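# Set the matching-width blank into the vise

## Task

Pick out the plain metal blank whose width equals that of the dark setting master and place it in the vise. It must rest on the two low loose parallel bars, which must end up standing upright between the jaws. The blank's entire long side must be pressed against the fixed jaw (the end block without hoses), and its short end must touch the work stop (the short rod between the jaws). The setting master and the other blanks must not be left visibly knocked over.

## Robot and tools

ROBOT. Two arms, left_arm and right_arm, each with six joints and a two-finger gripper. Both wrists have weak, slightly loose drives. Each arm's camera is named cam_left_wrist or cam_right_wrist, and each image is 896x504. A camera stand sits behind the arms.

FRAMES. The scene frame has its origin at table height, midway between the nominal arm bases. +z points up, +x points out over the table, and left_arm is on the +y side; image left/right does not follow this. The calibrated bases are: left_arm at (+0.014, +0.281, 0) m with quat_wxyz (+1.000, 0, 0, -0.019), and right_arm at (+0.056, -0.369, 0) m with quat_wxyz (+1.000, 0, 0, +0.004). Everything reported for a hand (end_effector_position in metres, end_effector_quat_wxyz, velocities in m/s and rad/s, targets, wrist-camera poses) is in that arm's own base frame. The table and fixed cameras use the scene frame. Reported hand poses can be a few cm off, and the error grows at long reach.

GRIPPER. The fingers point along the gripper's +z axis and close along its x axis. end_effector_position is the point midway between the pads, and the fingertips extend 15.0 mm past it. The housing starts 65 mm behind that point; it is 146 mm long along the closing direction and 50 mm wide. A block on a post sticks out about 11 cm from the wrist-roll axis toward gripper -y, about 2 cm ahead of the flange, and rotates with the hand.

ROW FORMAT. Every row holds exactly 18 numbers, covering both arms even if only one should move. The first 9 are for left_arm and the last 9 for right_arm. Each arm's 9 numbers are six absolute joint target angles in radians, followed by gripper position, force_limit and speed.

The joints are always in this order, in rows and in every per-joint list of a result: wrist roll, shoulder, waist, wrist pitch, forearm roll, elbow. Stated ranges in that order are: wrist roll -6.283..6.283, shoulder -2.059..2.094, waist -6.283..6.283, wrist pitch -1.693..3.142, forearm roll -6.283..6.283, elbow -3.927..0.192. The true ends can differ by up to 0.010 rad. A target more than 0.010 past a range end, and further out than the current angle, is refused. A target past the true end is clipped there, and the result then reports "joint sent to its limit".

The three gripper numbers each run from -1 to 1:
- position: +1 is fully open (108 mm). The pads meet near -0.96. Use -1 to grip on an object.
- force_limit: about 2.5 N per pad at -1 and about 32 N at +1. The actual force varies between grippers.
- speed: 5 mm/s at -1 and 420 mm/s at +1.

A new force_limit or speed only takes effect together with a different position value (changed by at least 0.01). To leave a gripper as it is, resend the same three numbers; a 0 is a real command.

TOOLS.
- execute_actions(actions, cameras): actions is a list of actions. Each action is up to 15 rows, one per 1/30 s step; a short action holds its last row. Each joint target step is capped near 0.637 rad from the measured angle, and hand speed is capped at 1 m/s. Camera images come back only if actions is empty or cameras lists names ("all" for every camera).
- move(target, speed, blend, blocking, cameras): target is one 18-number row or up to 15 rows of absolute joint targets. All joints travel together, so hands follow curved paths, and nothing is avoided along the way. speed is in rad/s for the joint with the farthest to go: 0.01 to 3.14, default 0.5. blend, in rad, rounds corners between listed targets; 0 (the default) stops at each one. Gripper values in the first row are sent at the start; later rows' gripper values are sent once everything is at rest there. blocking=false returns after about 0.5 s while the move continues; a new move replaces a running one. The result adds a move: line such as done, off_target, moving, held or fault, plus limits=held when steps were withheld.
- wait(seconds 0 to 10, cameras): lets time pass while the last commands hold.
- stop(cameras): brakes a running move to rest. The fingers keep moving.
- zoom_image(camera, region [x0,y0,x1,y1]): region is in pixels of the latest image, at most 504 by 504.
- show_instructions(): shows the reference job sheet image.
- clear_fault(arm): clears a reported torque fault on left_arm or right_arm.
- finished_scene(scene): ends the current scene; pass its number. Call nothing after it.

RESULTS. Joint positions, Joint velocities and torques are listed per arm in the joint order above. Velocities may read "within noise". Joint targets shows what the joints are being driven toward right now. Tool commands shows the current gripper commands. is_grasped=1 means something stopped the fingers before the commanded position. width_mm is the gap between the pads. force_n is the pad force, with about 10 N of offset or noise. "joint command not followed" means the clearance check between the arms altered or withheld targets. Torque readings carry an offset and noise; positive means toward a larger angle.

AVOID. Never drop the blank or release it while it is moving, and do not let anything fall far or leave the table. Do not slam into the vise or table. Any contact or squeeze between the two arms can end the scene, including closing one gripper on the other's fingers. Contact torque above the load limits (N m: waist 46.2, shoulder 46.3, elbow 28.5, forearm roll 22.1, wrist pitch 10.9, wrist roll 10.7) causes a torque fault: the arm backs off and stays stopped until clear_fault. Long holds at the torque limit or pushing toward unreachable poses also heat the motors. MOTOR HOT warns from 65 °C, and at 80 °C the arm brakes for 30 to 60 s or more. Press gently and slowly when seating the blank against the jaw and the stop. Loose parts may be nudged now and then by outside pushes.

Each tool is called after ">>>" as name(argument=value, ...) on one line, values as JSON.

Reference images:

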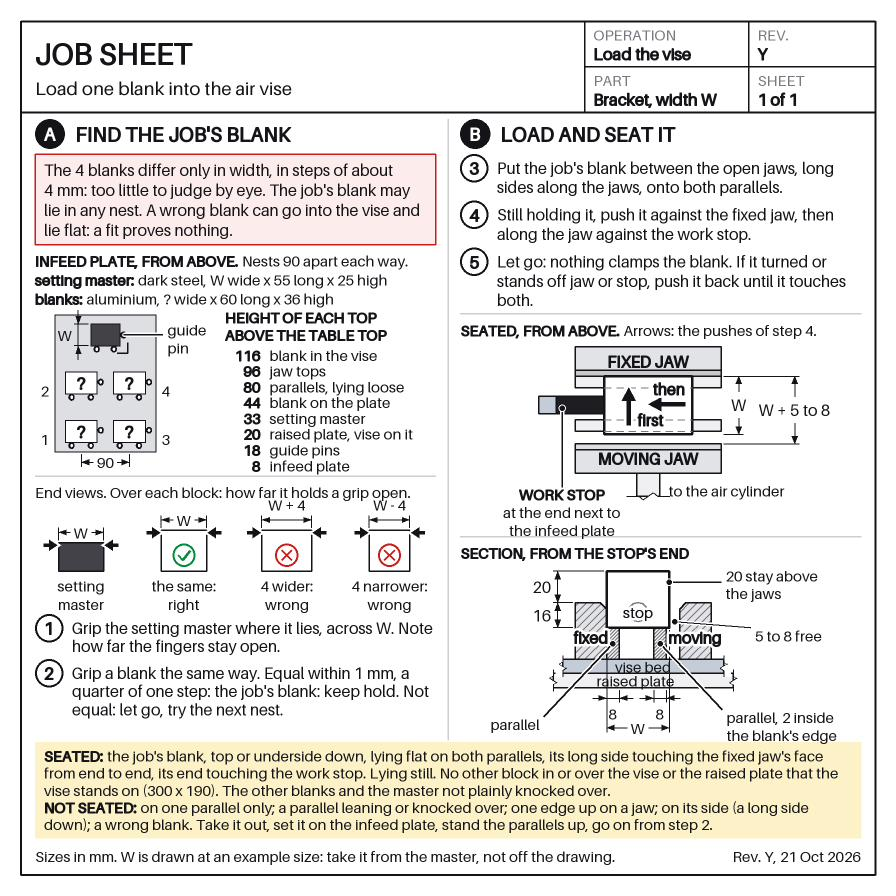

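## Session

>>> execute_actions(actions=[])

Scene clock: 0.00 s.
left_arm: end_effector_position=(+0.2520, +0.1337, +0.2165) width_mm=108.10 is_grasped=0 force_n=0.00 end_effector_quat_wxyz=(-0.337, -0.288, +0.752, +0.487) | right_arm: end_effector_position=(+0.3873, +0.3525, +0.1871) width_mm=108.10 is_grasped=0 force_n=0.00 end_effector_quat_wxyz=(-0.330, +0.871, -0.353, +0.092)
Joint names: [wrist roll, shoulder, waist, wrist pitch, forearm roll, elbow]
Joint positions: left_arm=[-1.681 0.205 -0.036 1.964 0.585 -1.02] | right_arm=[3.023 -0.048 0.833 0.063 0.956 -0.686]
Joint velocities: within noise
Joint torques (N m): no reading
Joint targets: left_arm=[-1.681 0.205 -0.036 1.964 0.585 -1.020] | right_arm=[3.023 -0.048 0.833 0.063 0.956 -0.686]
Tool commands: left_gripper/position=+1.0 left_gripper/force_limit=+1.0 left_gripper/speed=+1.0 right_gripper/position=+1.0 right_gripper/force_limit=+1.0 right_gripper/speed=+1.0

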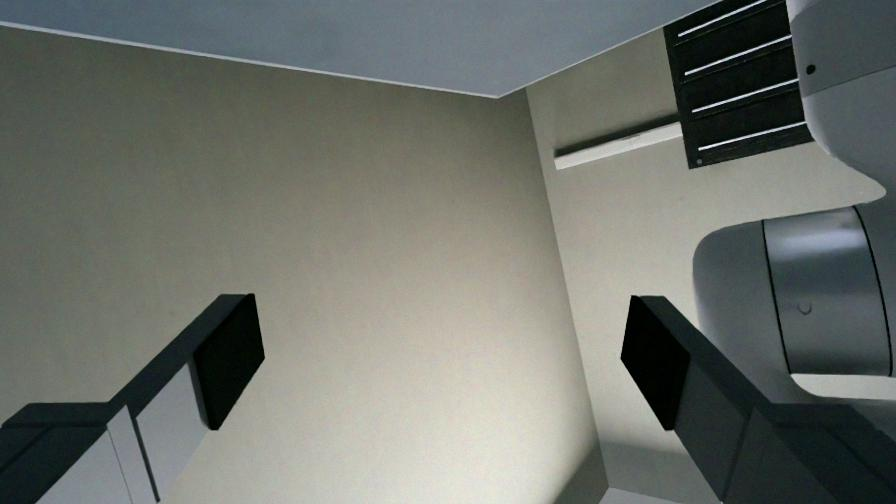

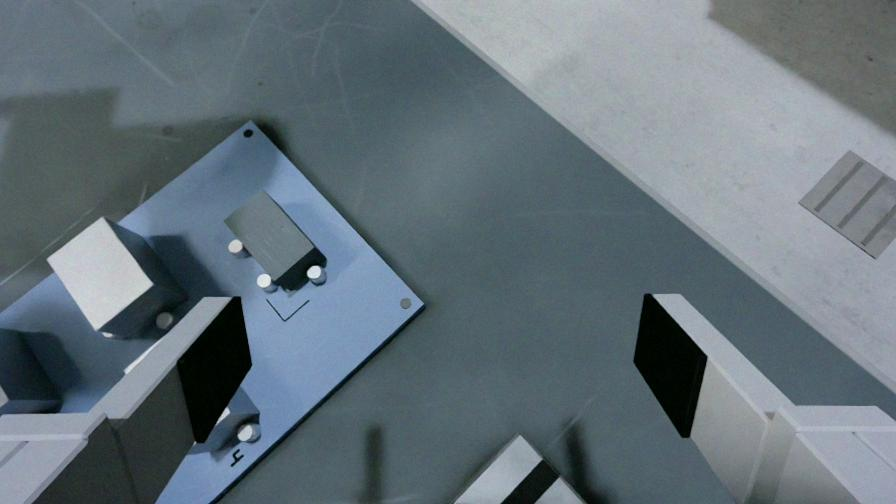

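>>> move(target=[-1.681,0.205,-0.036,1.964,0.585,-1.02,1,1,1,-0.372,-0.285,1.199,1.471,0,-1.186,1,1,1], speed=1.2, cameras=["all"])

Scene clock: 103.13 s.
left_arm: end_effector_position=(+0.2520, +0.1336, +0.2165) width_mm=108.10 is_grasped=0 force_n=0.00 end_effector_quat_wxyz=(-0.338, -0.288, +0.752, +0.487) | right_arm: end_effector_position=(+0.1438, +0.3688, +0.3500) width_mm=108.10 is_grasped=0 force_n=0.00 end_effector_quat_wxyz=(+0.000, -0.383, +0.924, +0.000)
Joint names: [wrist roll, shoulder, waist, wrist pitch, forearm roll, elbow]
Joint positions: left_arm=[-1.681 0.205 -0.036 1.964 0.585 -1.02] | right_arm=[-0.372 -0.285 1.199 1.471 0 -1.186]
Joint torques (N m): left_arm=[1.18 -33.92 -6.9 3.12 -0.98 -9.25] | right_arm=[-1.79 -26.77 4.83 0.47 -3.34 -22.77]
Joint targets: left_arm=[-1.681 0.205 -0.036 1.964 0.585 -1.020] | right_arm=[-0.372 -0.285 1.199 1.471 0.000 -1.186]
move: done

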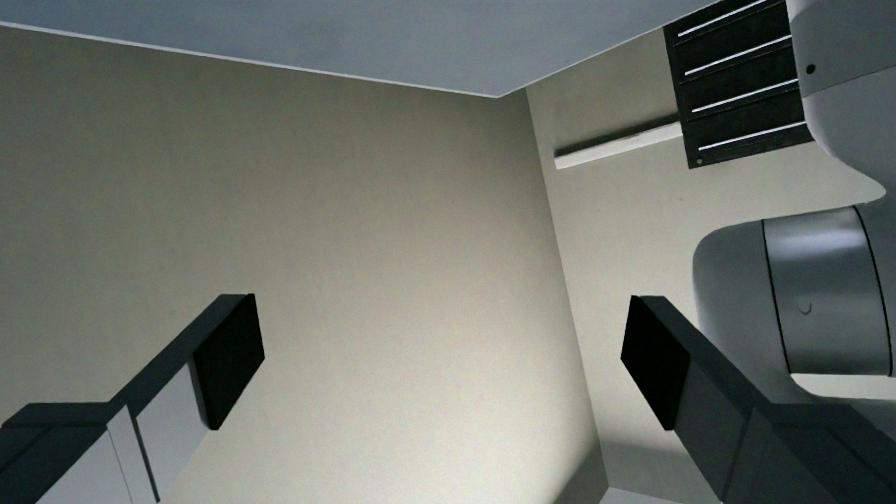

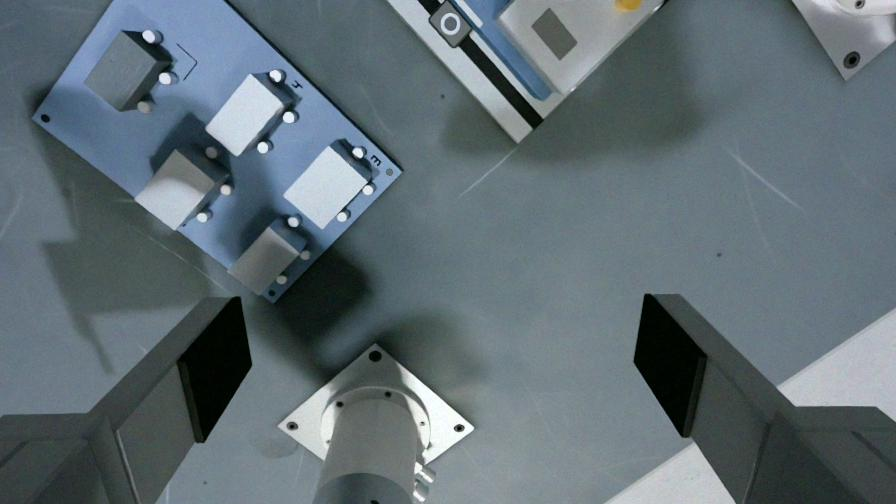

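>>> move(target=[-1.681,0.205,-0.036,1.964,0.585,-1.02,1,1,1,0.172,0.278,0.957,1.1246,0,-1.4026,1,1,1], speed=0.8, cameras=["cam_right_wrist"])

Scene clock: 199.33 s.
left_arm: end_effector_position=(+0.2520, +0.1336, +0.2165) width_mm=108.10 is_grasped=0 force_n=0.00 end_effector_quat_wxyz=(-0.338, -0.288, +0.752, +0.487) | right_arm: end_effector_position=(+0.3156, +0.4479, +0.2001) width_mm=108.10 is_grasped=0 force_n=0.00 end_effector_quat_wxyz=(+0.000, +0.000, +1.000, +0.000)
Joint names: [wrist roll, shoulder, waist, wrist pitch, forearm roll, elbow]
Joint positions: left_arm=[-1.681 0.205 -0.036 1.964 0.585 -1.02] | right_arm=[0.172 0.278 0.957 1.125 0 -1.403]
Joint torques (N m): left_arm=[1.18 -34 -7.06 3.07 -1.06 -9.21] | right_arm=[1.73 -29.37 -4.85 -6.42 -2.61 -22.67]
Joint targets: left_arm=[-1.681 0.205 -0.036 1.964 0.585 -1.020] | right_arm=[0.172 0.278 0.957 1.125 0.000 -1.403]
move: done
Images, in order (width x height): cam_right_wrist 896x504.

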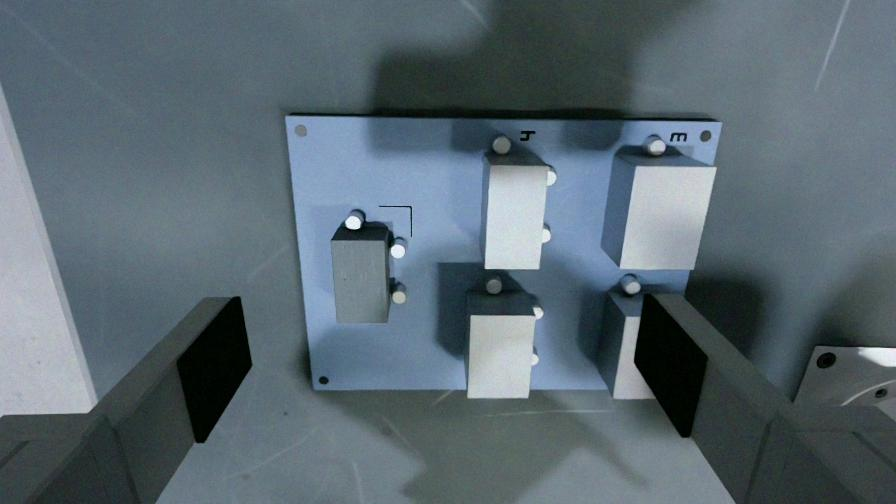

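>>> move(target=[-1.681,0.205,-0.036,1.964,0.585,-1.02,1,1,1,0.1602,0.6837,0.9456,1.0424,0,-1.7261,0.13,-0.5,0], speed=0.8, cameras=["cam_right_wrist"])

Scene clock: 227.60 s.
left_arm: end_effector_position=(+0.2520, +0.1336, +0.2165) width_mm=108.10 is_grasped=0 force_n=0.00 end_effector_quat_wxyz=(-0.338, -0.288, +0.752, +0.487) | right_arm: end_effector_position=(+0.3442, +0.4827, +0.1558) width_mm=60.15 is_grasped=0 force_n=0.00 end_effector_quat_wxyz=(+0.000, +0.000, +1.000, +0.000)
Joint names: [wrist roll, shoulder, waist, wrist pitch, forearm roll, elbow]
Joint positions: left_arm=[-1.681 0.205 -0.036 1.964 0.585 -1.02] | right_arm=[0.166 0.476 0.951 1.084 0 -1.56]
Joint torques (N m): left_arm=[1.18 -33.93 -6.9 3.12 -1.05 -9.26] | right_arm=[1.07 -46.87 4.76 0.54 -0.82 -17.22]
Joint targets: left_arm=[-1.681 0.205 -0.036 1.964 0.585 -1.020] | right_arm=[0.166 0.476 0.951 1.085 0.000 -1.560]
move: held (right_arm; a check stopped the path); limits=held; right_arm: the shoulder is farthest, 0.208 rad from its target
joint command not followed: on one or more control steps a check withheld the commanded joint targets of the right arm, and it was not sent them on those steps.
cause: the commanded joint targets, or the way to them, would bring a part of the robot too close to another arm (a part of this arm just beyond the wrist pitch and a part of the left arm just beyond the forearm roll, 17 mm apart when this arm was first held).
Images, in order (width x height): cam_right_wrist 896x504.

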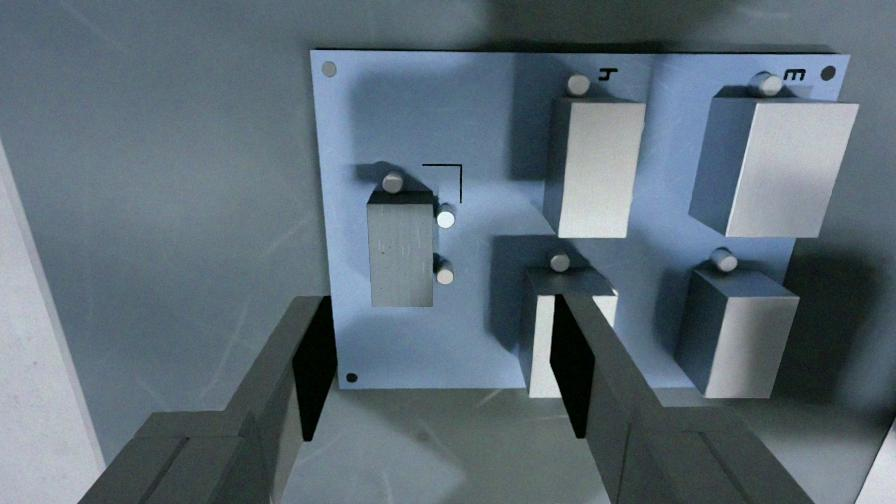

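>>> move(target=[-1.681,0.005,1.6,1.964,0.585,-1.02,1,1,1,0.166,0.476,0.951,1.085,0,-1.56,0.13,-0.5,0], speed=1)

>>> move(target=[-1.681,0.005,1.6,1.964,0.585,-1.02,1,1,1,0.1602,0.6837,0.9456,1.0424,0,-1.7261,0.13,-0.5,0], speed=0.8, cameras=["cam_right_wrist"])

Scene clock: 235.83 s.
left_arm: end_effector_position=(-0.1498, +0.2478, +0.2666) width_mm=108.10 is_grasped=0 force_n=0.00 end_effector_quat_wxyz=(+0.510, +0.800, -0.293, -0.119) | right_arm: end_effector_position=(+0.3442, +0.4824, +0.1556) width_mm=60.15 is_grasped=0 force_n=0.00 end_effector_quat_wxyz=(+0.000, +0.000, +1.000, +0.000)
Joint names: [wrist roll, shoulder, waist, wrist pitch, forearm roll, elbow]
Joint positions: left_arm=[-1.681 0.005 1.6 1.964 0.585 -1.02] | right_arm=[0.166 0.476 0.951 1.085 0 -1.56]
Joint torques (N m): left_arm=[1.07 -30.81 6.8 1.72 1.65 -11.96] | right_arm=[-1.07 -33.81 -4.88 0.53 -0.06 -17.29]
Joint targets: left_arm=[-1.681 0.005 1.600 1.964 0.585 -1.020] | right_arm=[0.166 0.476 0.951 1.085 0.000 -1.560]
move: done

Scene clock: 236.70 s.
left_arm: end_effector_position=(-0.1499, +0.2478, +0.2666) width_mm=108.10 is_grasped=0 force_n=0.00 end_effector_quat_wxyz=(+0.510, +0.800, -0.293, -0.119) | right_arm: end_effector_position=(+0.3699, +0.5125, +0.1001) width_mm=60.15 is_grasped=0 force_n=0.00 end_effector_quat_wxyz=(+0.000, +0.000, +1.000, +0.000)
Joint names: [wrist roll, shoulder, waist, wrist pitch, forearm roll, elbow]
Joint positions: left_arm=[-1.681 0.005 1.6 1.964 0.585 -1.02] | right_arm=[0.16 0.684 0.946 1.042 0 -1.726]
Joint torques (N m): left_arm=[1.1 -30.94 6.99 0.6 2.51 -12.29] | right_arm=[-1.06 -38.32 -4.88 -6.29 0.27 -22.25]
Joint targets: left_arm=[-1.681 0.005 1.600 1.964 0.585 -1.020] | right_arm=[0.160 0.684 0.946 1.042 0.000 -1.726]
move: done
Images, in order (width x height): cam_right_wrist 896x504.

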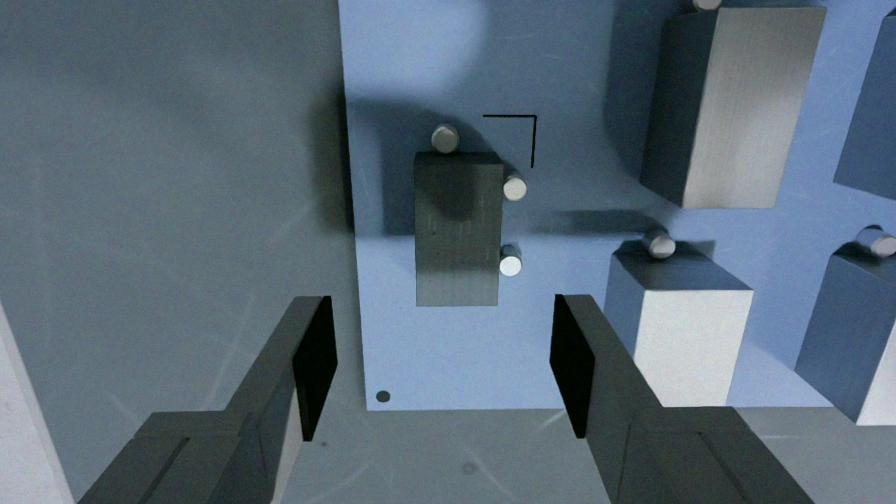

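>>> move(target=[[-1.681,0.005,1.6,1.964,0.585,-1.02,1,1,1,0.1574,0.7377,0.9428,0.8859,0,-1.6236,0.13,-0.5,0],[-1.681,0.005,1.6,1.964,0.585,-1.02,1,1,1,0.1574,0.7377,0.9428,0.8859,0,-1.6236,-1,-0.7,-0.8]], speed=0.4, cameras=["cam_right_wrist"])

Scene clock: 262.80 s.
left_arm: end_effector_position=(-0.1499, +0.2478, +0.2666) width_mm=108.10 is_grasped=0 force_n=0.00 end_effector_quat_wxyz=(+0.510, +0.800, -0.293, -0.119) | right_arm: end_effector_position=(+0.3650, +0.5027, +0.0369) width_mm=31.26 is_grasped=1 force_n=14.87 end_effector_quat_wxyz=(+0.000, +0.000, +1.000, +0.000)
Joint names: [wrist roll, shoulder, waist, wrist pitch, forearm roll, elbow]
Joint positions: left_arm=[-1.681 0.005 1.6 1.964 0.585 -1.02] | right_arm=[0.157 0.738 0.943 0.886 0 -1.624]
Joint torques (N m): left_arm=[0.86 -31.1 7.08 -0.45 2.54 -14.41] | right_arm=[-1.13 -37.7 -4.37 -5.9 1.99 -16.81]
Joint targets: left_arm=[-1.681 0.005 1.600 1.964 0.585 -1.020] | right_arm=[0.157 0.738 0.943 0.886 0.000 -1.624]
move: done
Images, in order (width x height): cam_right_wrist 896x504.

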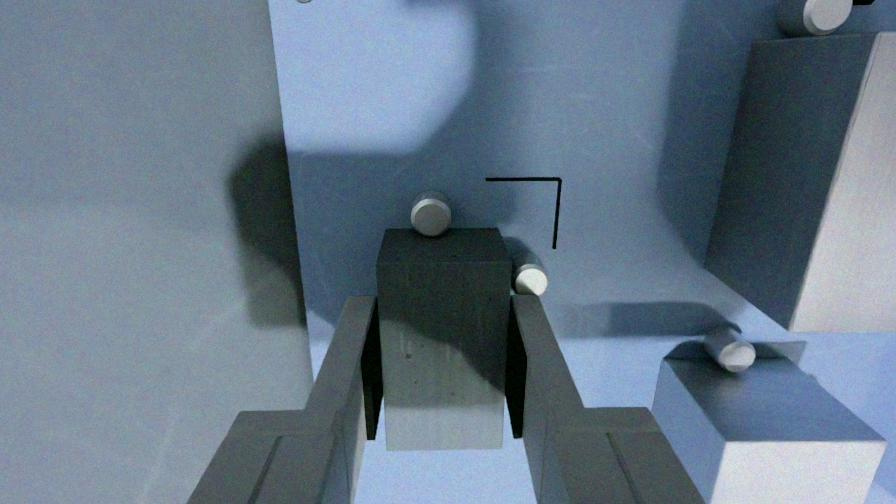

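>>> move(target=[[-1.681,0.005,1.6,1.964,0.585,-1.02,1,1,1,0.1574,0.7377,0.9428,0.8859,0,-1.6236,0.13,-0.5,-0.7],[-1.681,0.005,1.6,1.964,0.585,-1.02,1,1,1,0.1574,0.6554,0.9428,0.9936,0,-1.649,0.13,-0.5,-0.7],[-1.681,0.005,1.6,1.964,0.585,-1.02,1,1,1,0.240,0.3777,1.0253,0.8307,0,-1.2084,0.13,-0.5,-0.7]], speed=0.5, cameras=["cam_right_wrist"])

Scene clock: 300.47 s.
left_arm: end_effector_position=(-0.1499, +0.2478, +0.2666) width_mm=108.10 is_grasped=0 force_n=0.00 end_effector_quat_wxyz=(+0.510, +0.800, -0.293, -0.119) | right_arm: end_effector_position=(+0.2780, +0.4581, +0.0900) width_mm=60.15 is_grasped=0 force_n=0.00 end_effector_quat_wxyz=(+0.000, +0.000, +1.000, +0.000)
Joint names: [wrist roll, shoulder, waist, wrist pitch, forearm roll, elbow]
Joint positions: left_arm=[-1.681 0.005 1.6 1.964 0.585 -1.02] | right_arm=[0.24 0.378 1.025 0.831 0 -1.208]
Joint torques (N m): left_arm=[0.64 -30.81 7.07 -0.43 2.55 -15.86] | right_arm=[1.69 -42.61 5.03 -6.32 2 -15.72]
Joint targets: left_arm=[-1.681 0.005 1.600 1.964 0.585 -1.020] | right_arm=[0.240 0.378 1.025 0.831 0.000 -1.208]
move: done
Images, in order (width x height): cam_right_wrist 896x504.

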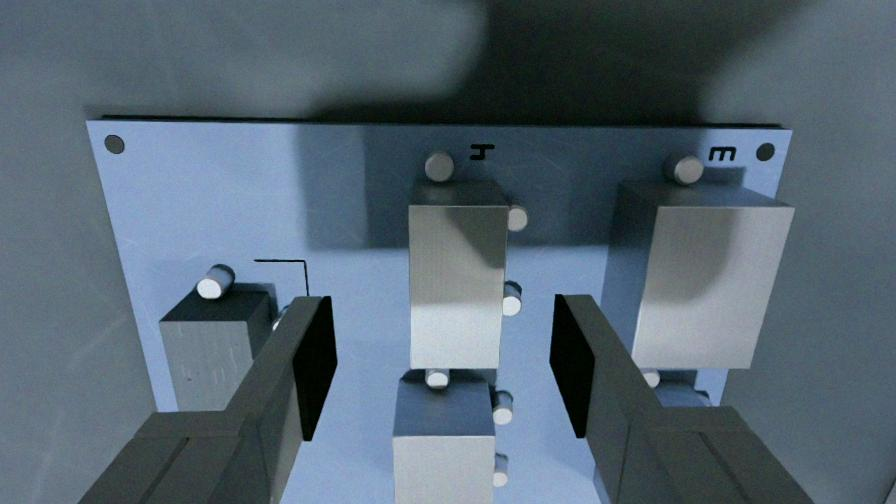

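>>> move(target=[[-1.681,0.005,1.6,1.964,0.585,-1.02,1,1,1,0.2466,0.4619,1.0316,0.7148,0,-1.1767,0.13,-0.5,-0.7],[-1.681,0.005,1.6,1.964,0.585,-1.02,1,1,1,0.2466,0.4619,1.0316,0.7148,0,-1.1767,-1,-0.7,-0.8]], speed=0.4, cameras=["cam_right_wrist"])

Scene clock: 312.57 s.
left_arm: end_effector_position=(-0.1499, +0.2478, +0.2666) width_mm=108.10 is_grasped=0 force_n=0.00 end_effector_quat_wxyz=(+0.510, +0.800, -0.293, -0.119) | right_arm: end_effector_position=(+0.2740, +0.4580, +0.0420) width_mm=31.31 is_grasped=0 force_n=17.24 end_effector_quat_wxyz=(+0.000, +0.000, +1.000, +0.000)
Joint names: [wrist roll, shoulder, waist, wrist pitch, forearm roll, elbow]
Joint positions: left_arm=[-1.681 0.005 1.6 1.964 0.585 -1.02] | right_arm=[0.247 0.462 1.032 0.715 0 -1.177]
Joint torques (N m): left_arm=[0.52 -30.96 7.06 -0.43 2.56 -15.84] | right_arm=[1.59 -30.9 4.13 -5.79 2.01 -15.19]
Joint targets: left_arm=[-1.681 0.005 1.600 1.964 0.585 -1.020] | right_arm=[0.247 0.462 1.032 0.715 0.000 -1.177]
move: done
Images, in order (width x height): cam_right_wrist 896x504.

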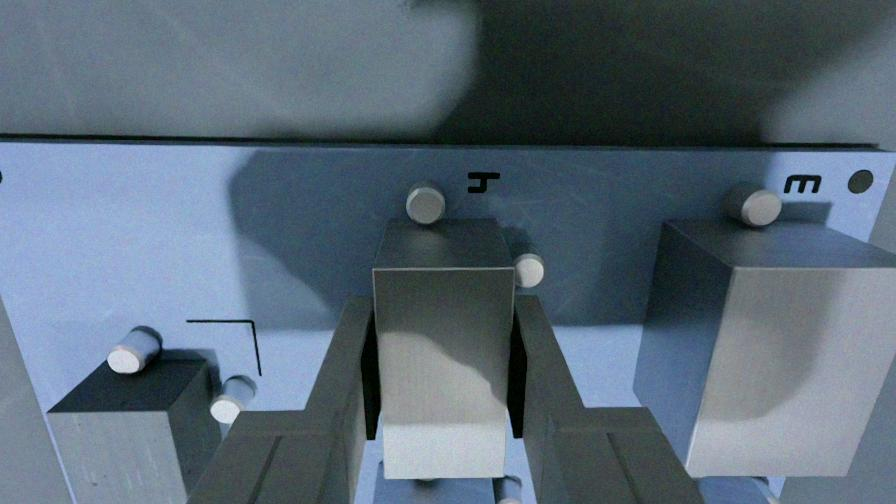

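>>> move(target=[[-1.681,0.005,1.6,1.964,0.585,-1.02,1,1,1,0.2466,0.4619,1.0316,0.7148,0,-1.1767,-0.98,0,-0.8],[-1.681,0.005,1.6,1.964,0.585,-1.02,1,1,1,0.2466,0.2694,1.0316,1.0025,0,-1.2719,-0.98,0,-0.8],[-1.681,0.005,1.6,1.964,0.585,-1.02,1,1,1,-0.241,-0.691,0.544,1.4272,0,-0.7362,-0.98,0,-0.8]], speed=0.6, cameras=["cam_right_wrist"])

Scene clock: 338.70 s.
left_arm: end_effector_position=(-0.1499, +0.2478, +0.2666) width_mm=108.10 is_grasped=0 force_n=0.00 end_effector_quat_wxyz=(+0.510, +0.800, -0.293, -0.119) | right_arm: end_effector_position=(+0.2447, +0.1480, +0.3000) width_mm=31.29 is_grasped=1 force_n=17.14 end_effector_quat_wxyz=(+0.000, +0.000, +1.000, +0.000)
Joint names: [wrist roll, shoulder, waist, wrist pitch, forearm roll, elbow]
Joint positions: left_arm=[-1.681 0.005 1.6 1.964 0.585 -1.02] | right_arm=[-0.241 -0.691 0.544 1.427 0 -0.736]
Joint torques (N m): left_arm=[0.2 -30.77 7.05 -0.46 2.59 -15.94] | right_arm=[-1.78 -16.74 -5.21 0.26 1.81 -18.57]
Joint targets: left_arm=[-1.681 0.005 1.600 1.964 0.585 -1.020] | right_arm=[-0.241 -0.691 0.544 1.427 0.000 -0.736]
move: done
Images, in order (width x height): cam_right_wrist 896x504.

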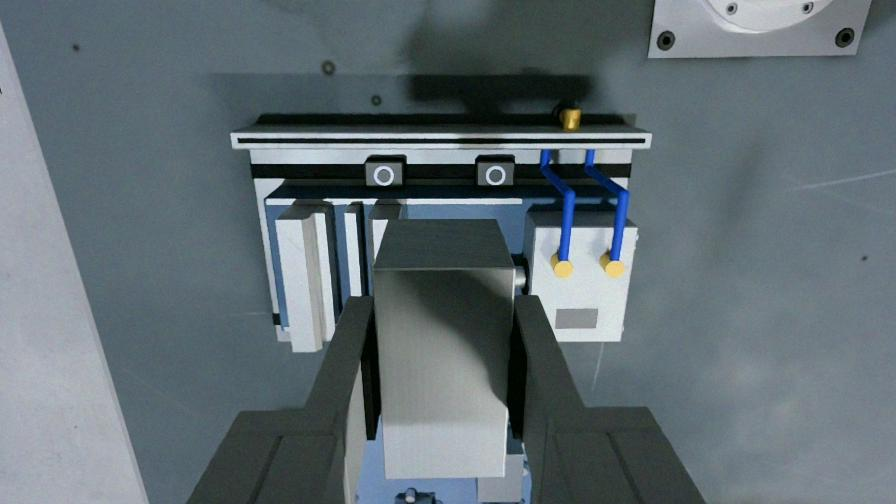

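>>> move(target=[-1.681,0.005,1.6,1.964,0.585,-1.02,1,1,1,-0.124,-0.2654,0.6609,1.3266,0,-1.0612,-0.98,0,-0.8], speed=0.6, cameras=["cam_right_wrist"])

>>> zoom_image(camera="cam_right_wrist", region=[310, 0, 610, 300])

Scene clock: 353.57 s.
left_arm: end_effector_position=(-0.1499, +0.2478, +0.2666) width_mm=108.10 is_grasped=0 force_n=0.00 end_effector_quat_wxyz=(+0.510, +0.800, -0.293, -0.119) | right_arm: end_effector_position=(+0.3190, +0.2480, +0.3000) width_mm=31.29 is_grasped=1 force_n=17.14 end_effector_quat_wxyz=(+0.000, +0.000, +1.000, +0.000)
Joint names: [wrist roll, shoulder, waist, wrist pitch, forearm roll, elbow]
Joint positions: left_arm=[-1.681 0.005 1.6 1.964 0.585 -1.02] | right_arm=[-0.124 -0.266 0.661 1.327 0 -1.061]
Joint torques (N m): left_arm=[-0.03 -30.89 7.09 -0.44 2.66 -15.99] | right_arm=[1.7 -16.21 4.89 -6.57 1.9 -23.63]
Joint targets: left_arm=[-1.681 0.005 1.600 1.964 0.585 -1.020] | right_arm=[-0.124 -0.265 0.661 1.327 0.000 -1.061]
move: done
Images, in order (width x height): cam_right_wrist 896x504.

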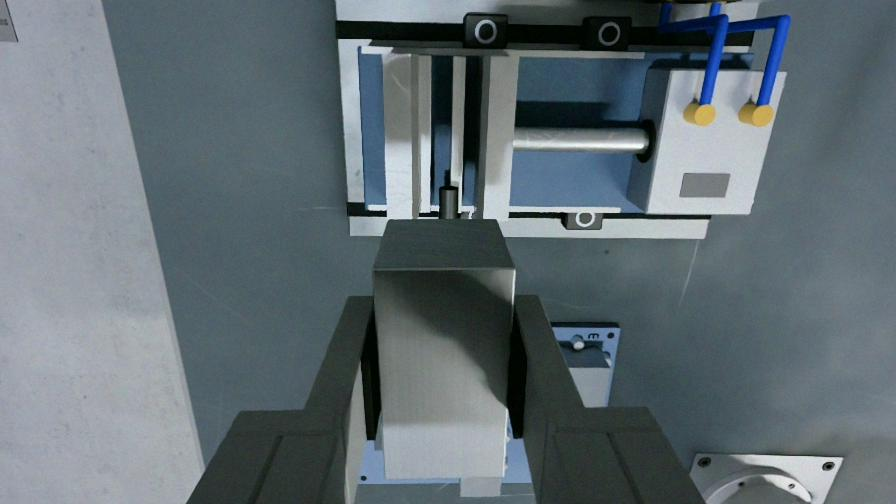

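Scaled by 1.680 from the camera's 896x504 image, which has a finer 1280x720 frame.

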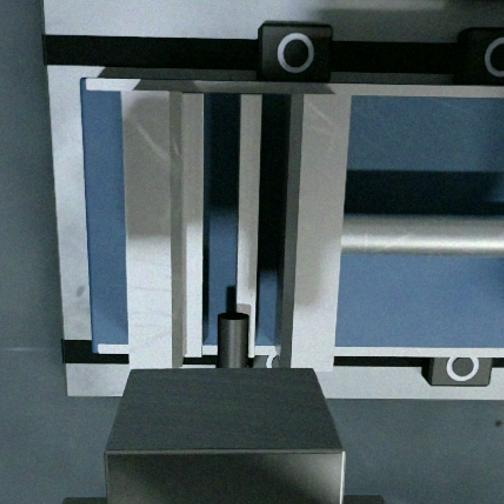

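>>> move(target=[-1.681,0.005,1.6,1.964,0.585,-1.02,1,1,1,-0.158,-0.203,0.6154,0.9116,0,-0.7086,-0.98,0,-0.8], speed=0.5, cameras=["cam_right_wrist"])

Scene clock: 392.93 s.
left_arm: end_effector_position=(-0.1499, +0.2478, +0.2666) width_mm=108.10 is_grasped=0 force_n=0.00 end_effector_quat_wxyz=(+0.510, +0.800, -0.293, -0.119) | right_arm: end_effector_position=(+0.3179, +0.2247, +0.1600) width_mm=31.29 is_grasped=1 force_n=17.14 end_effector_quat_wxyz=(+0.000, +0.006, +1.000, +0.000)
Joint names: [wrist roll, shoulder, waist, wrist pitch, forearm roll, elbow]
Joint positions: left_arm=[-1.681 0.005 1.6 1.964 0.585 -1.02] | right_arm=[-0.158 -0.203 0.615 0.912 0 -0.709]
Joint torques (N m): left_arm=[-0.16 -30.69 6.95 -0.43 2.57 -15.84] | right_arm=[-1.69 -15.91 -4.91 -6.54 1.97 -17.11]
Joint targets: left_arm=[-1.681 0.005 1.600 1.964 0.585 -1.020] | right_arm=[-0.158 -0.203 0.615 0.912 0.000 -0.709]
move: done
Images, in order (width x height): cam_right_wrist 896x504.

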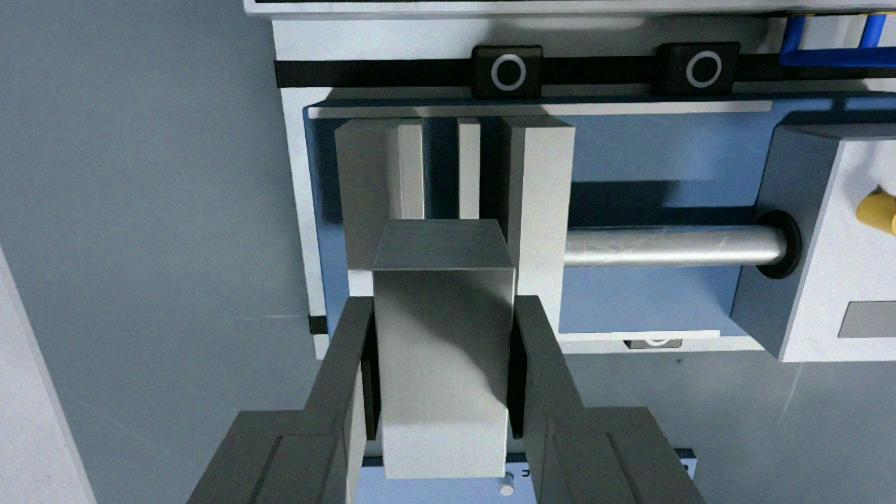

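>>> move(target=[[-1.681,0.005,1.6,1.964,0.585,-1.02,1,1,1,-0.153,-0.2112,0.6198,0.9118,0,-0.7006,-0.98,0,-0.8],[-1.681,0.005,1.6,1.964,0.585,-1.02,1,1,1,-0.153,-0.1298,0.6198,0.7733,0,-0.6435,-0.98,0,-0.8]], speed=0.15, cameras=["cam_right_wrist"])

>>> move(target=[-1.681,0.005,1.6,1.964,0.585,-1.02,1,1,1,-0.153,-0.1242,0.6198,0.765,0,-0.6408,-0.98,0,-0.8], speed=0.05, cameras=["cam_right_wrist"])

Scene clock: 424.03 s.
left_arm: end_effector_position=(-0.1499, +0.2478, +0.2666) width_mm=108.10 is_grasped=0 force_n=0.00 end_effector_quat_wxyz=(+0.510, +0.800, -0.293, -0.119) | right_arm: end_effector_position=(+0.3150, +0.2248, +0.1172) width_mm=31.23 is_grasped=1 force_n=19.58 end_effector_quat_wxyz=(+0.000, +0.006, +1.000, +0.000)
Joint names: [wrist roll, shoulder, waist, wrist pitch, forearm roll, elbow]
Joint positions: left_arm=[-1.681 0.005 1.6 1.964 0.585 -1.02] | right_arm=[-0.153 -0.13 0.62 0.773 0 -0.644]
Joint torques (N m): left_arm=[-0.42 -30.64 7.08 -0.41 2.54 -15.91] | right_arm=[1.12 -5.41 2.42 -5.49 1.94 -8.12]
Joint targets: left_arm=[-1.681 0.005 1.600 1.964 0.585 -1.020] | right_arm=[-0.153 -0.130 0.620 0.773 0.000 -0.643]
move: done
Images, in order (width x height): cam_right_wrist 896x504.

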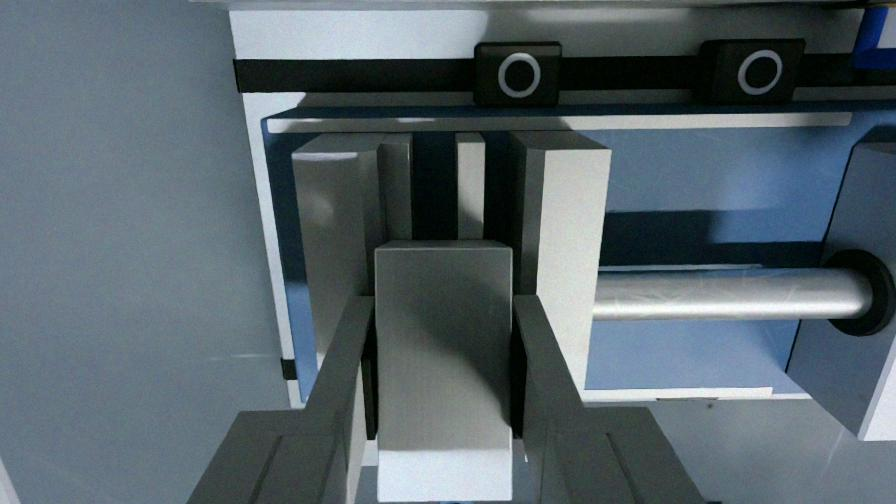

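Scene clock: 424.73 s.
left_arm: end_effector_position=(-0.1499, +0.2478, +0.2666) width_mm=108.10 is_grasped=0 force_n=0.00 end_effector_quat_wxyz=(+0.510, +0.800, -0.293, -0.119) | right_arm: end_effector_position=(+0.3150, +0.2248, +0.1145) width_mm=31.23 is_grasped=1 force_n=20.95 end_effector_quat_wxyz=(+0.000, +0.006, +1.000, +0.000)
Joint names: [wrist roll, shoulder, waist, wrist pitch, forearm roll, elbow]
Joint positions: left_arm=[-1.681 0.005 1.6 1.964 0.585 -1.02] | right_arm=[-0.153 -0.124 0.62 0.765 0 -0.641]
Joint torques (N m): left_arm=[-0.41 -30.66 7.03 -0.41 2.61 -15.94] | right_arm=[1.14 -4.44 -2.08 -5.48 1.93 -7.29]
Joint targets: left_arm=[-1.681 0.005 1.600 1.964 0.585 -1.020] | right_arm=[-0.153 -0.124 0.620 0.765 0.000 -0.641]
move: done
Images, in order (width x height): cam_right_wrist 896x504.

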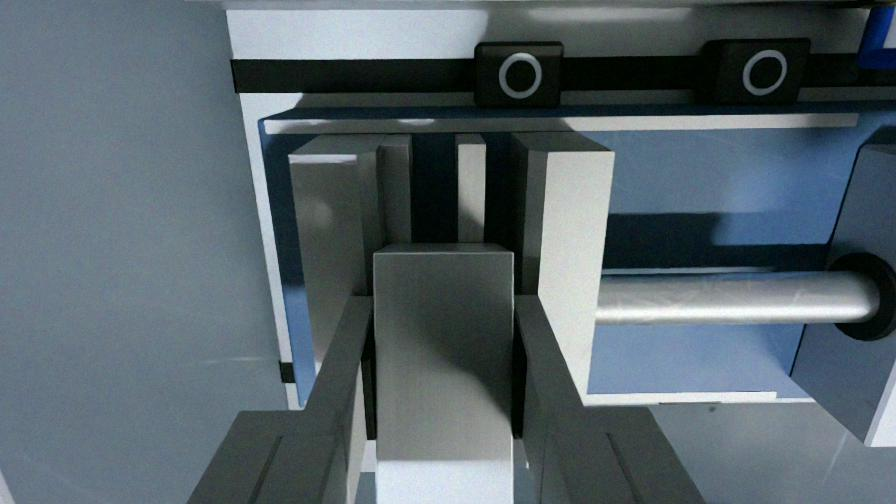

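>>> move(target=[[-1.681,0.005,1.6,1.964,0.585,-1.02,1,1,1,-0.153,-0.1298,0.6198,0.7733,0,-0.6435,-0.98,0,-0.8],[-1.681,0.005,1.6,1.964,0.585,-1.02,1,1,1,-0.153,-0.2112,0.6198,0.9118,0,-0.7006,-0.98,0,-0.8]], speed=0.15, cameras=["cam_right_wrist"])

Scene clock: 446.80 s.
left_arm: end_effector_position=(-0.1499, +0.2478, +0.2666) width_mm=108.10 is_grasped=0 force_n=0.00 end_effector_quat_wxyz=(+0.510, +0.800, -0.293, -0.119) | right_arm: end_effector_position=(+0.3149, +0.2247, +0.1599) width_mm=31.23 is_grasped=1 force_n=20.91 end_effector_quat_wxyz=(+0.000, +0.006, +1.000, +0.000)
Joint names: [wrist roll, shoulder, waist, wrist pitch, forearm roll, elbow]
Joint positions: left_arm=[-1.681 0.005 1.6 1.964 0.585 -1.02] | right_arm=[-0.153 -0.211 0.62 0.912 0 -0.701]
Joint torques (N m): left_arm=[-0.67 -30.68 6.98 -0.45 2.58 -16.01] | right_arm=[1.11 -28.78 -0.52 0.37 1.87 -22.32]
Joint targets: left_arm=[-1.681 0.005 1.600 1.964 0.585 -1.020] | right_arm=[-0.153 -0.211 0.620 0.912 0.000 -0.701]
move: done
Images, in order (width x height): cam_right_wrist 896x504.

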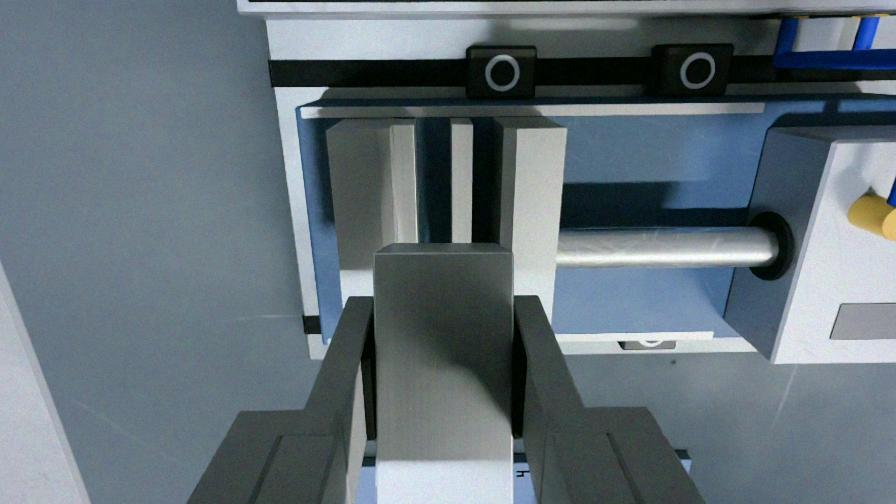

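>>> move(target=[-1.681,0.005,1.6,1.964,0.585,-1.02,1,1,1,-0.185,-0.2413,0.5877,0.9128,0,-0.6715,-0.98,0,-0.8], speed=0.15)

>>> move(target=[-1.681,0.005,1.6,1.964,0.585,-1.02,1,1,1,-0.185,-0.1527,0.5877,0.7636,0,-0.6109,-0.98,0,-0.8], speed=0.08, cameras=["cam_right_wrist"])

Scene clock: 465.80 s.
left_arm: end_effector_position=(-0.1499, +0.2478, +0.2666) width_mm=108.10 is_grasped=0 force_n=0.00 end_effector_quat_wxyz=(+0.510, +0.800, -0.293, -0.119) | right_arm: end_effector_position=(+0.3149, +0.2098, +0.1599) width_mm=31.23 is_grasped=1 force_n=20.91 end_effector_quat_wxyz=(+0.000, +0.006, +1.000, +0.000)
Joint names: [wrist roll, shoulder, waist, wrist pitch, forearm roll, elbow]
Joint positions: left_arm=[-1.681 0.005 1.6 1.964 0.585 -1.02] | right_arm=[-0.185 -0.241 0.588 0.913 0 -0.672]
Joint torques (N m): left_arm=[-0.7 -30.74 6.87 -0.42 2.56 -15.83] | right_arm=[-1.73 -27.74 -4.9 0.32 1.9 -17.13]
Joint targets: left_arm=[-1.681 0.005 1.600 1.964 0.585 -1.020] | right_arm=[-0.185 -0.241 0.588 0.913 0.000 -0.671]
move: done

Scene clock: 468.00 s.
left_arm: end_effector_position=(-0.1499, +0.2478, +0.2666) width_mm=108.10 is_grasped=0 force_n=0.00 end_effector_quat_wxyz=(+0.510, +0.800, -0.293, -0.119) | right_arm: end_effector_position=(+0.3150, +0.2099, +0.1146) width_mm=31.23 is_grasped=1 force_n=20.86 end_effector_quat_wxyz=(+0.000, +0.006, +1.000, +0.000)
Joint names: [wrist roll, shoulder, waist, wrist pitch, forearm roll, elbow]
Joint positions: left_arm=[-1.681 0.005 1.6 1.964 0.585 -1.02] | right_arm=[-0.185 -0.153 0.588 0.764 0 -0.611]
Joint torques (N m): left_arm=[-0.66 -30.6 6.83 -0.49 2.54 -15.84] | right_arm=[-1.72 -10.19 -4.56 -5.87 1.94 -11.77]
Joint targets: left_arm=[-1.681 0.005 1.600 1.964 0.585 -1.020] | right_arm=[-0.185 -0.153 0.588 0.764 0.000 -0.611]
move: done
Images, in order (width x height): cam_right_wrist 896x504.

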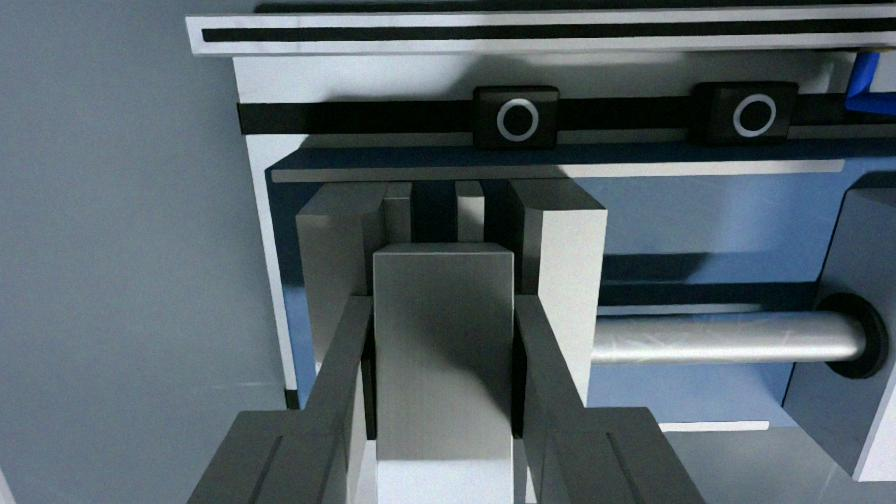

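>>> move(target=[-1.681,0.005,1.6,1.964,0.585,-1.02,1,1,1,-0.185,-0.1471,0.5877,0.755,0,-0.6079,-0.98,0,-0.8], speed=0.05, cameras=["cam_right_wrist"])

>>> move(target=[-1.681,0.005,1.6,1.964,0.585,-1.02,1,1,1,-0.185,-0.1471,0.5877,0.755,0,-0.6079,-0.36,-1,-1], speed=0.05, cameras=["cam_right_wrist"])

Scene clock: 479.47 s.
left_arm: end_effector_position=(-0.1499, +0.2478, +0.2666) width_mm=108.10 is_grasped=0 force_n=0.00 end_effector_quat_wxyz=(+0.510, +0.800, -0.293, -0.119) | right_arm: end_effector_position=(+0.3151, +0.2099, +0.1124) width_mm=31.22 is_grasped=1 force_n=18.49 end_effector_quat_wxyz=(+0.000, +0.006, +1.000, +0.000)
Joint names: [wrist roll, shoulder, waist, wrist pitch, forearm roll, elbow]
Joint positions: left_arm=[-1.681 0.005 1.6 1.964 0.585 -1.02] | right_arm=[-0.185 -0.148 0.588 0.755 0 -0.608]
Joint torques (N m): left_arm=[-0.7 -30.52 6.8 -0.38 2.52 -15.92] | right_arm=[-1.41 14.8 0.14 -8.02 1.95 2.34]
Joint targets: left_arm=[-1.681 0.005 1.600 1.964 0.585 -1.020] | right_arm=[-0.185 -0.147 0.588 0.755 0.000 -0.608]
move: done
Images, in order (width x height): cam_right_wrist 896x504.

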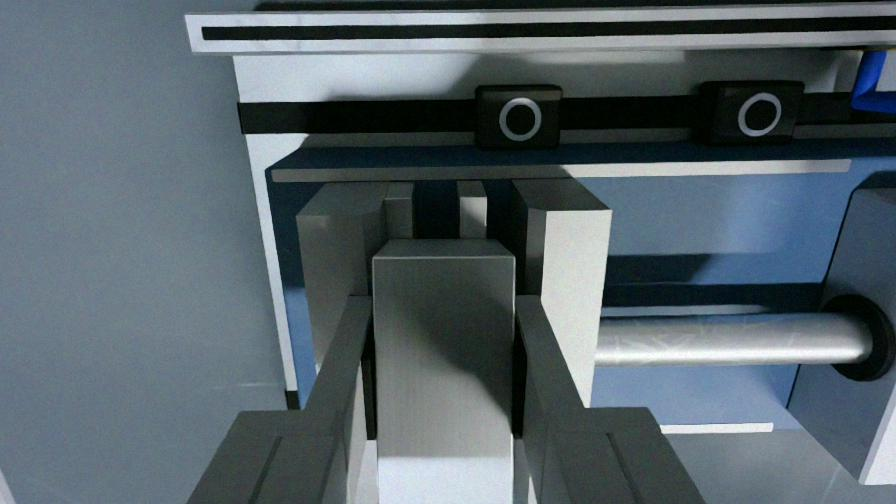

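Scene clock: 479.97 s.
left_arm: end_effector_position=(-0.1499, +0.2478, +0.2666) width_mm=108.10 is_grasped=0 force_n=0.00 end_effector_quat_wxyz=(+0.510, +0.800, -0.293, -0.119) | right_arm: end_effector_position=(+0.3150, +0.2099, +0.1123) width_mm=31.54 is_grasped=0 force_n=-2.85 end_effector_quat_wxyz=(+0.000, +0.006, +1.000, +0.000)
Joint names: [wrist roll, shoulder, waist, wrist pitch, forearm roll, elbow]
Joint positions: left_arm=[-1.681 0.005 1.6 1.964 0.585 -1.02] | right_arm=[-0.185 -0.148 0.588 0.755 0 -0.608]
Joint torques (N m): left_arm=[-0.63 -30.65 6.76 -0.45 2.57 -15.78] | right_arm=[-1.3 14.75 0.59 -8.57 1.84 2.27]
Joint targets: left_arm=[-1.681 0.005 1.600 1.964 0.585 -1.020] | right_arm=[-0.185 -0.147 0.588 0.755 0.000 -0.608]
move: done
Images, in order (width x height): cam_right_wrist 896x504.

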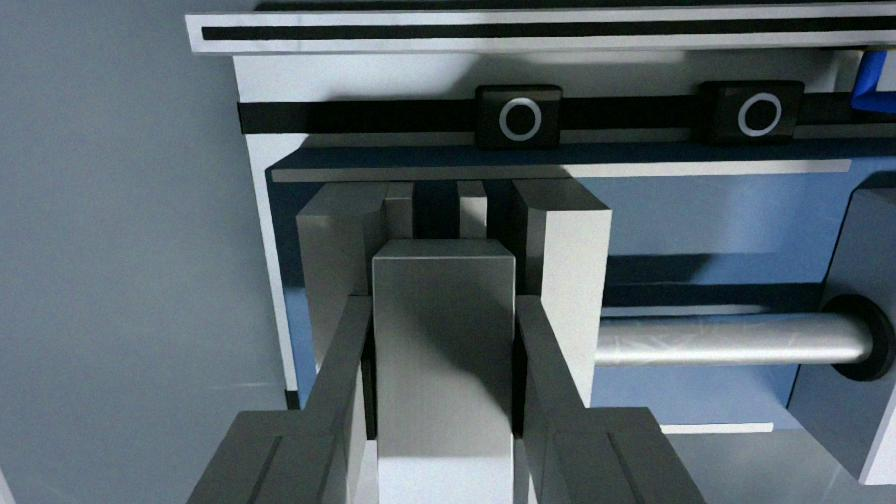

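>>> move(target=[-1.681,0.005,1.6,1.964,0.585,-1.02,1,1,1,-0.185,-0.1595,0.5877,0.7752,0,-0.6157,-0.36,-1,-1], speed=0.05, cameras=["cam_right_wrist"])

Scene clock: 490.43 s.
left_arm: end_effector_position=(-0.1499, +0.2478, +0.2666) width_mm=108.10 is_grasped=0 force_n=0.00 end_effector_quat_wxyz=(+0.510, +0.800, -0.293, -0.119) | right_arm: end_effector_position=(+0.3151, +0.2100, +0.1179) width_mm=31.54 is_grasped=1 force_n=0.25 end_effector_quat_wxyz=(+0.000, +0.006, +1.000, +0.000)
Joint names: [wrist roll, shoulder, waist, wrist pitch, forearm roll, elbow]
Joint positions: left_arm=[-1.681 0.005 1.6 1.964 0.585 -1.02] | right_arm=[-0.185 -0.159 0.588 0.775 0 -0.616]
Joint torques (N m): left_arm=[-0.68 -30.59 7.01 -0.43 2.55 -15.86] | right_arm=[-0.44 -28.1 2.85 0.43 1.78 -20.81]
Joint targets: left_arm=[-1.681 0.005 1.600 1.964 0.585 -1.020] | right_arm=[-0.185 -0.159 0.588 0.775 0.000 -0.616]
move: done
Images, in order (width x height): cam_right_wrist 896x504.

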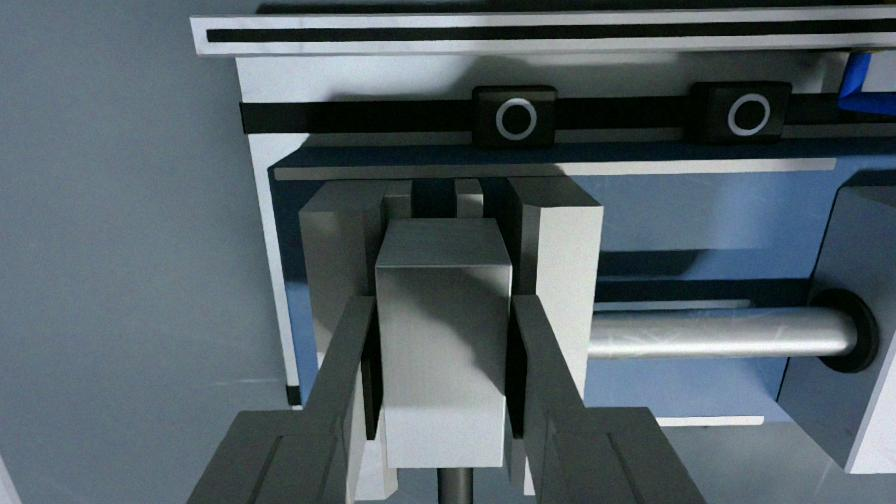

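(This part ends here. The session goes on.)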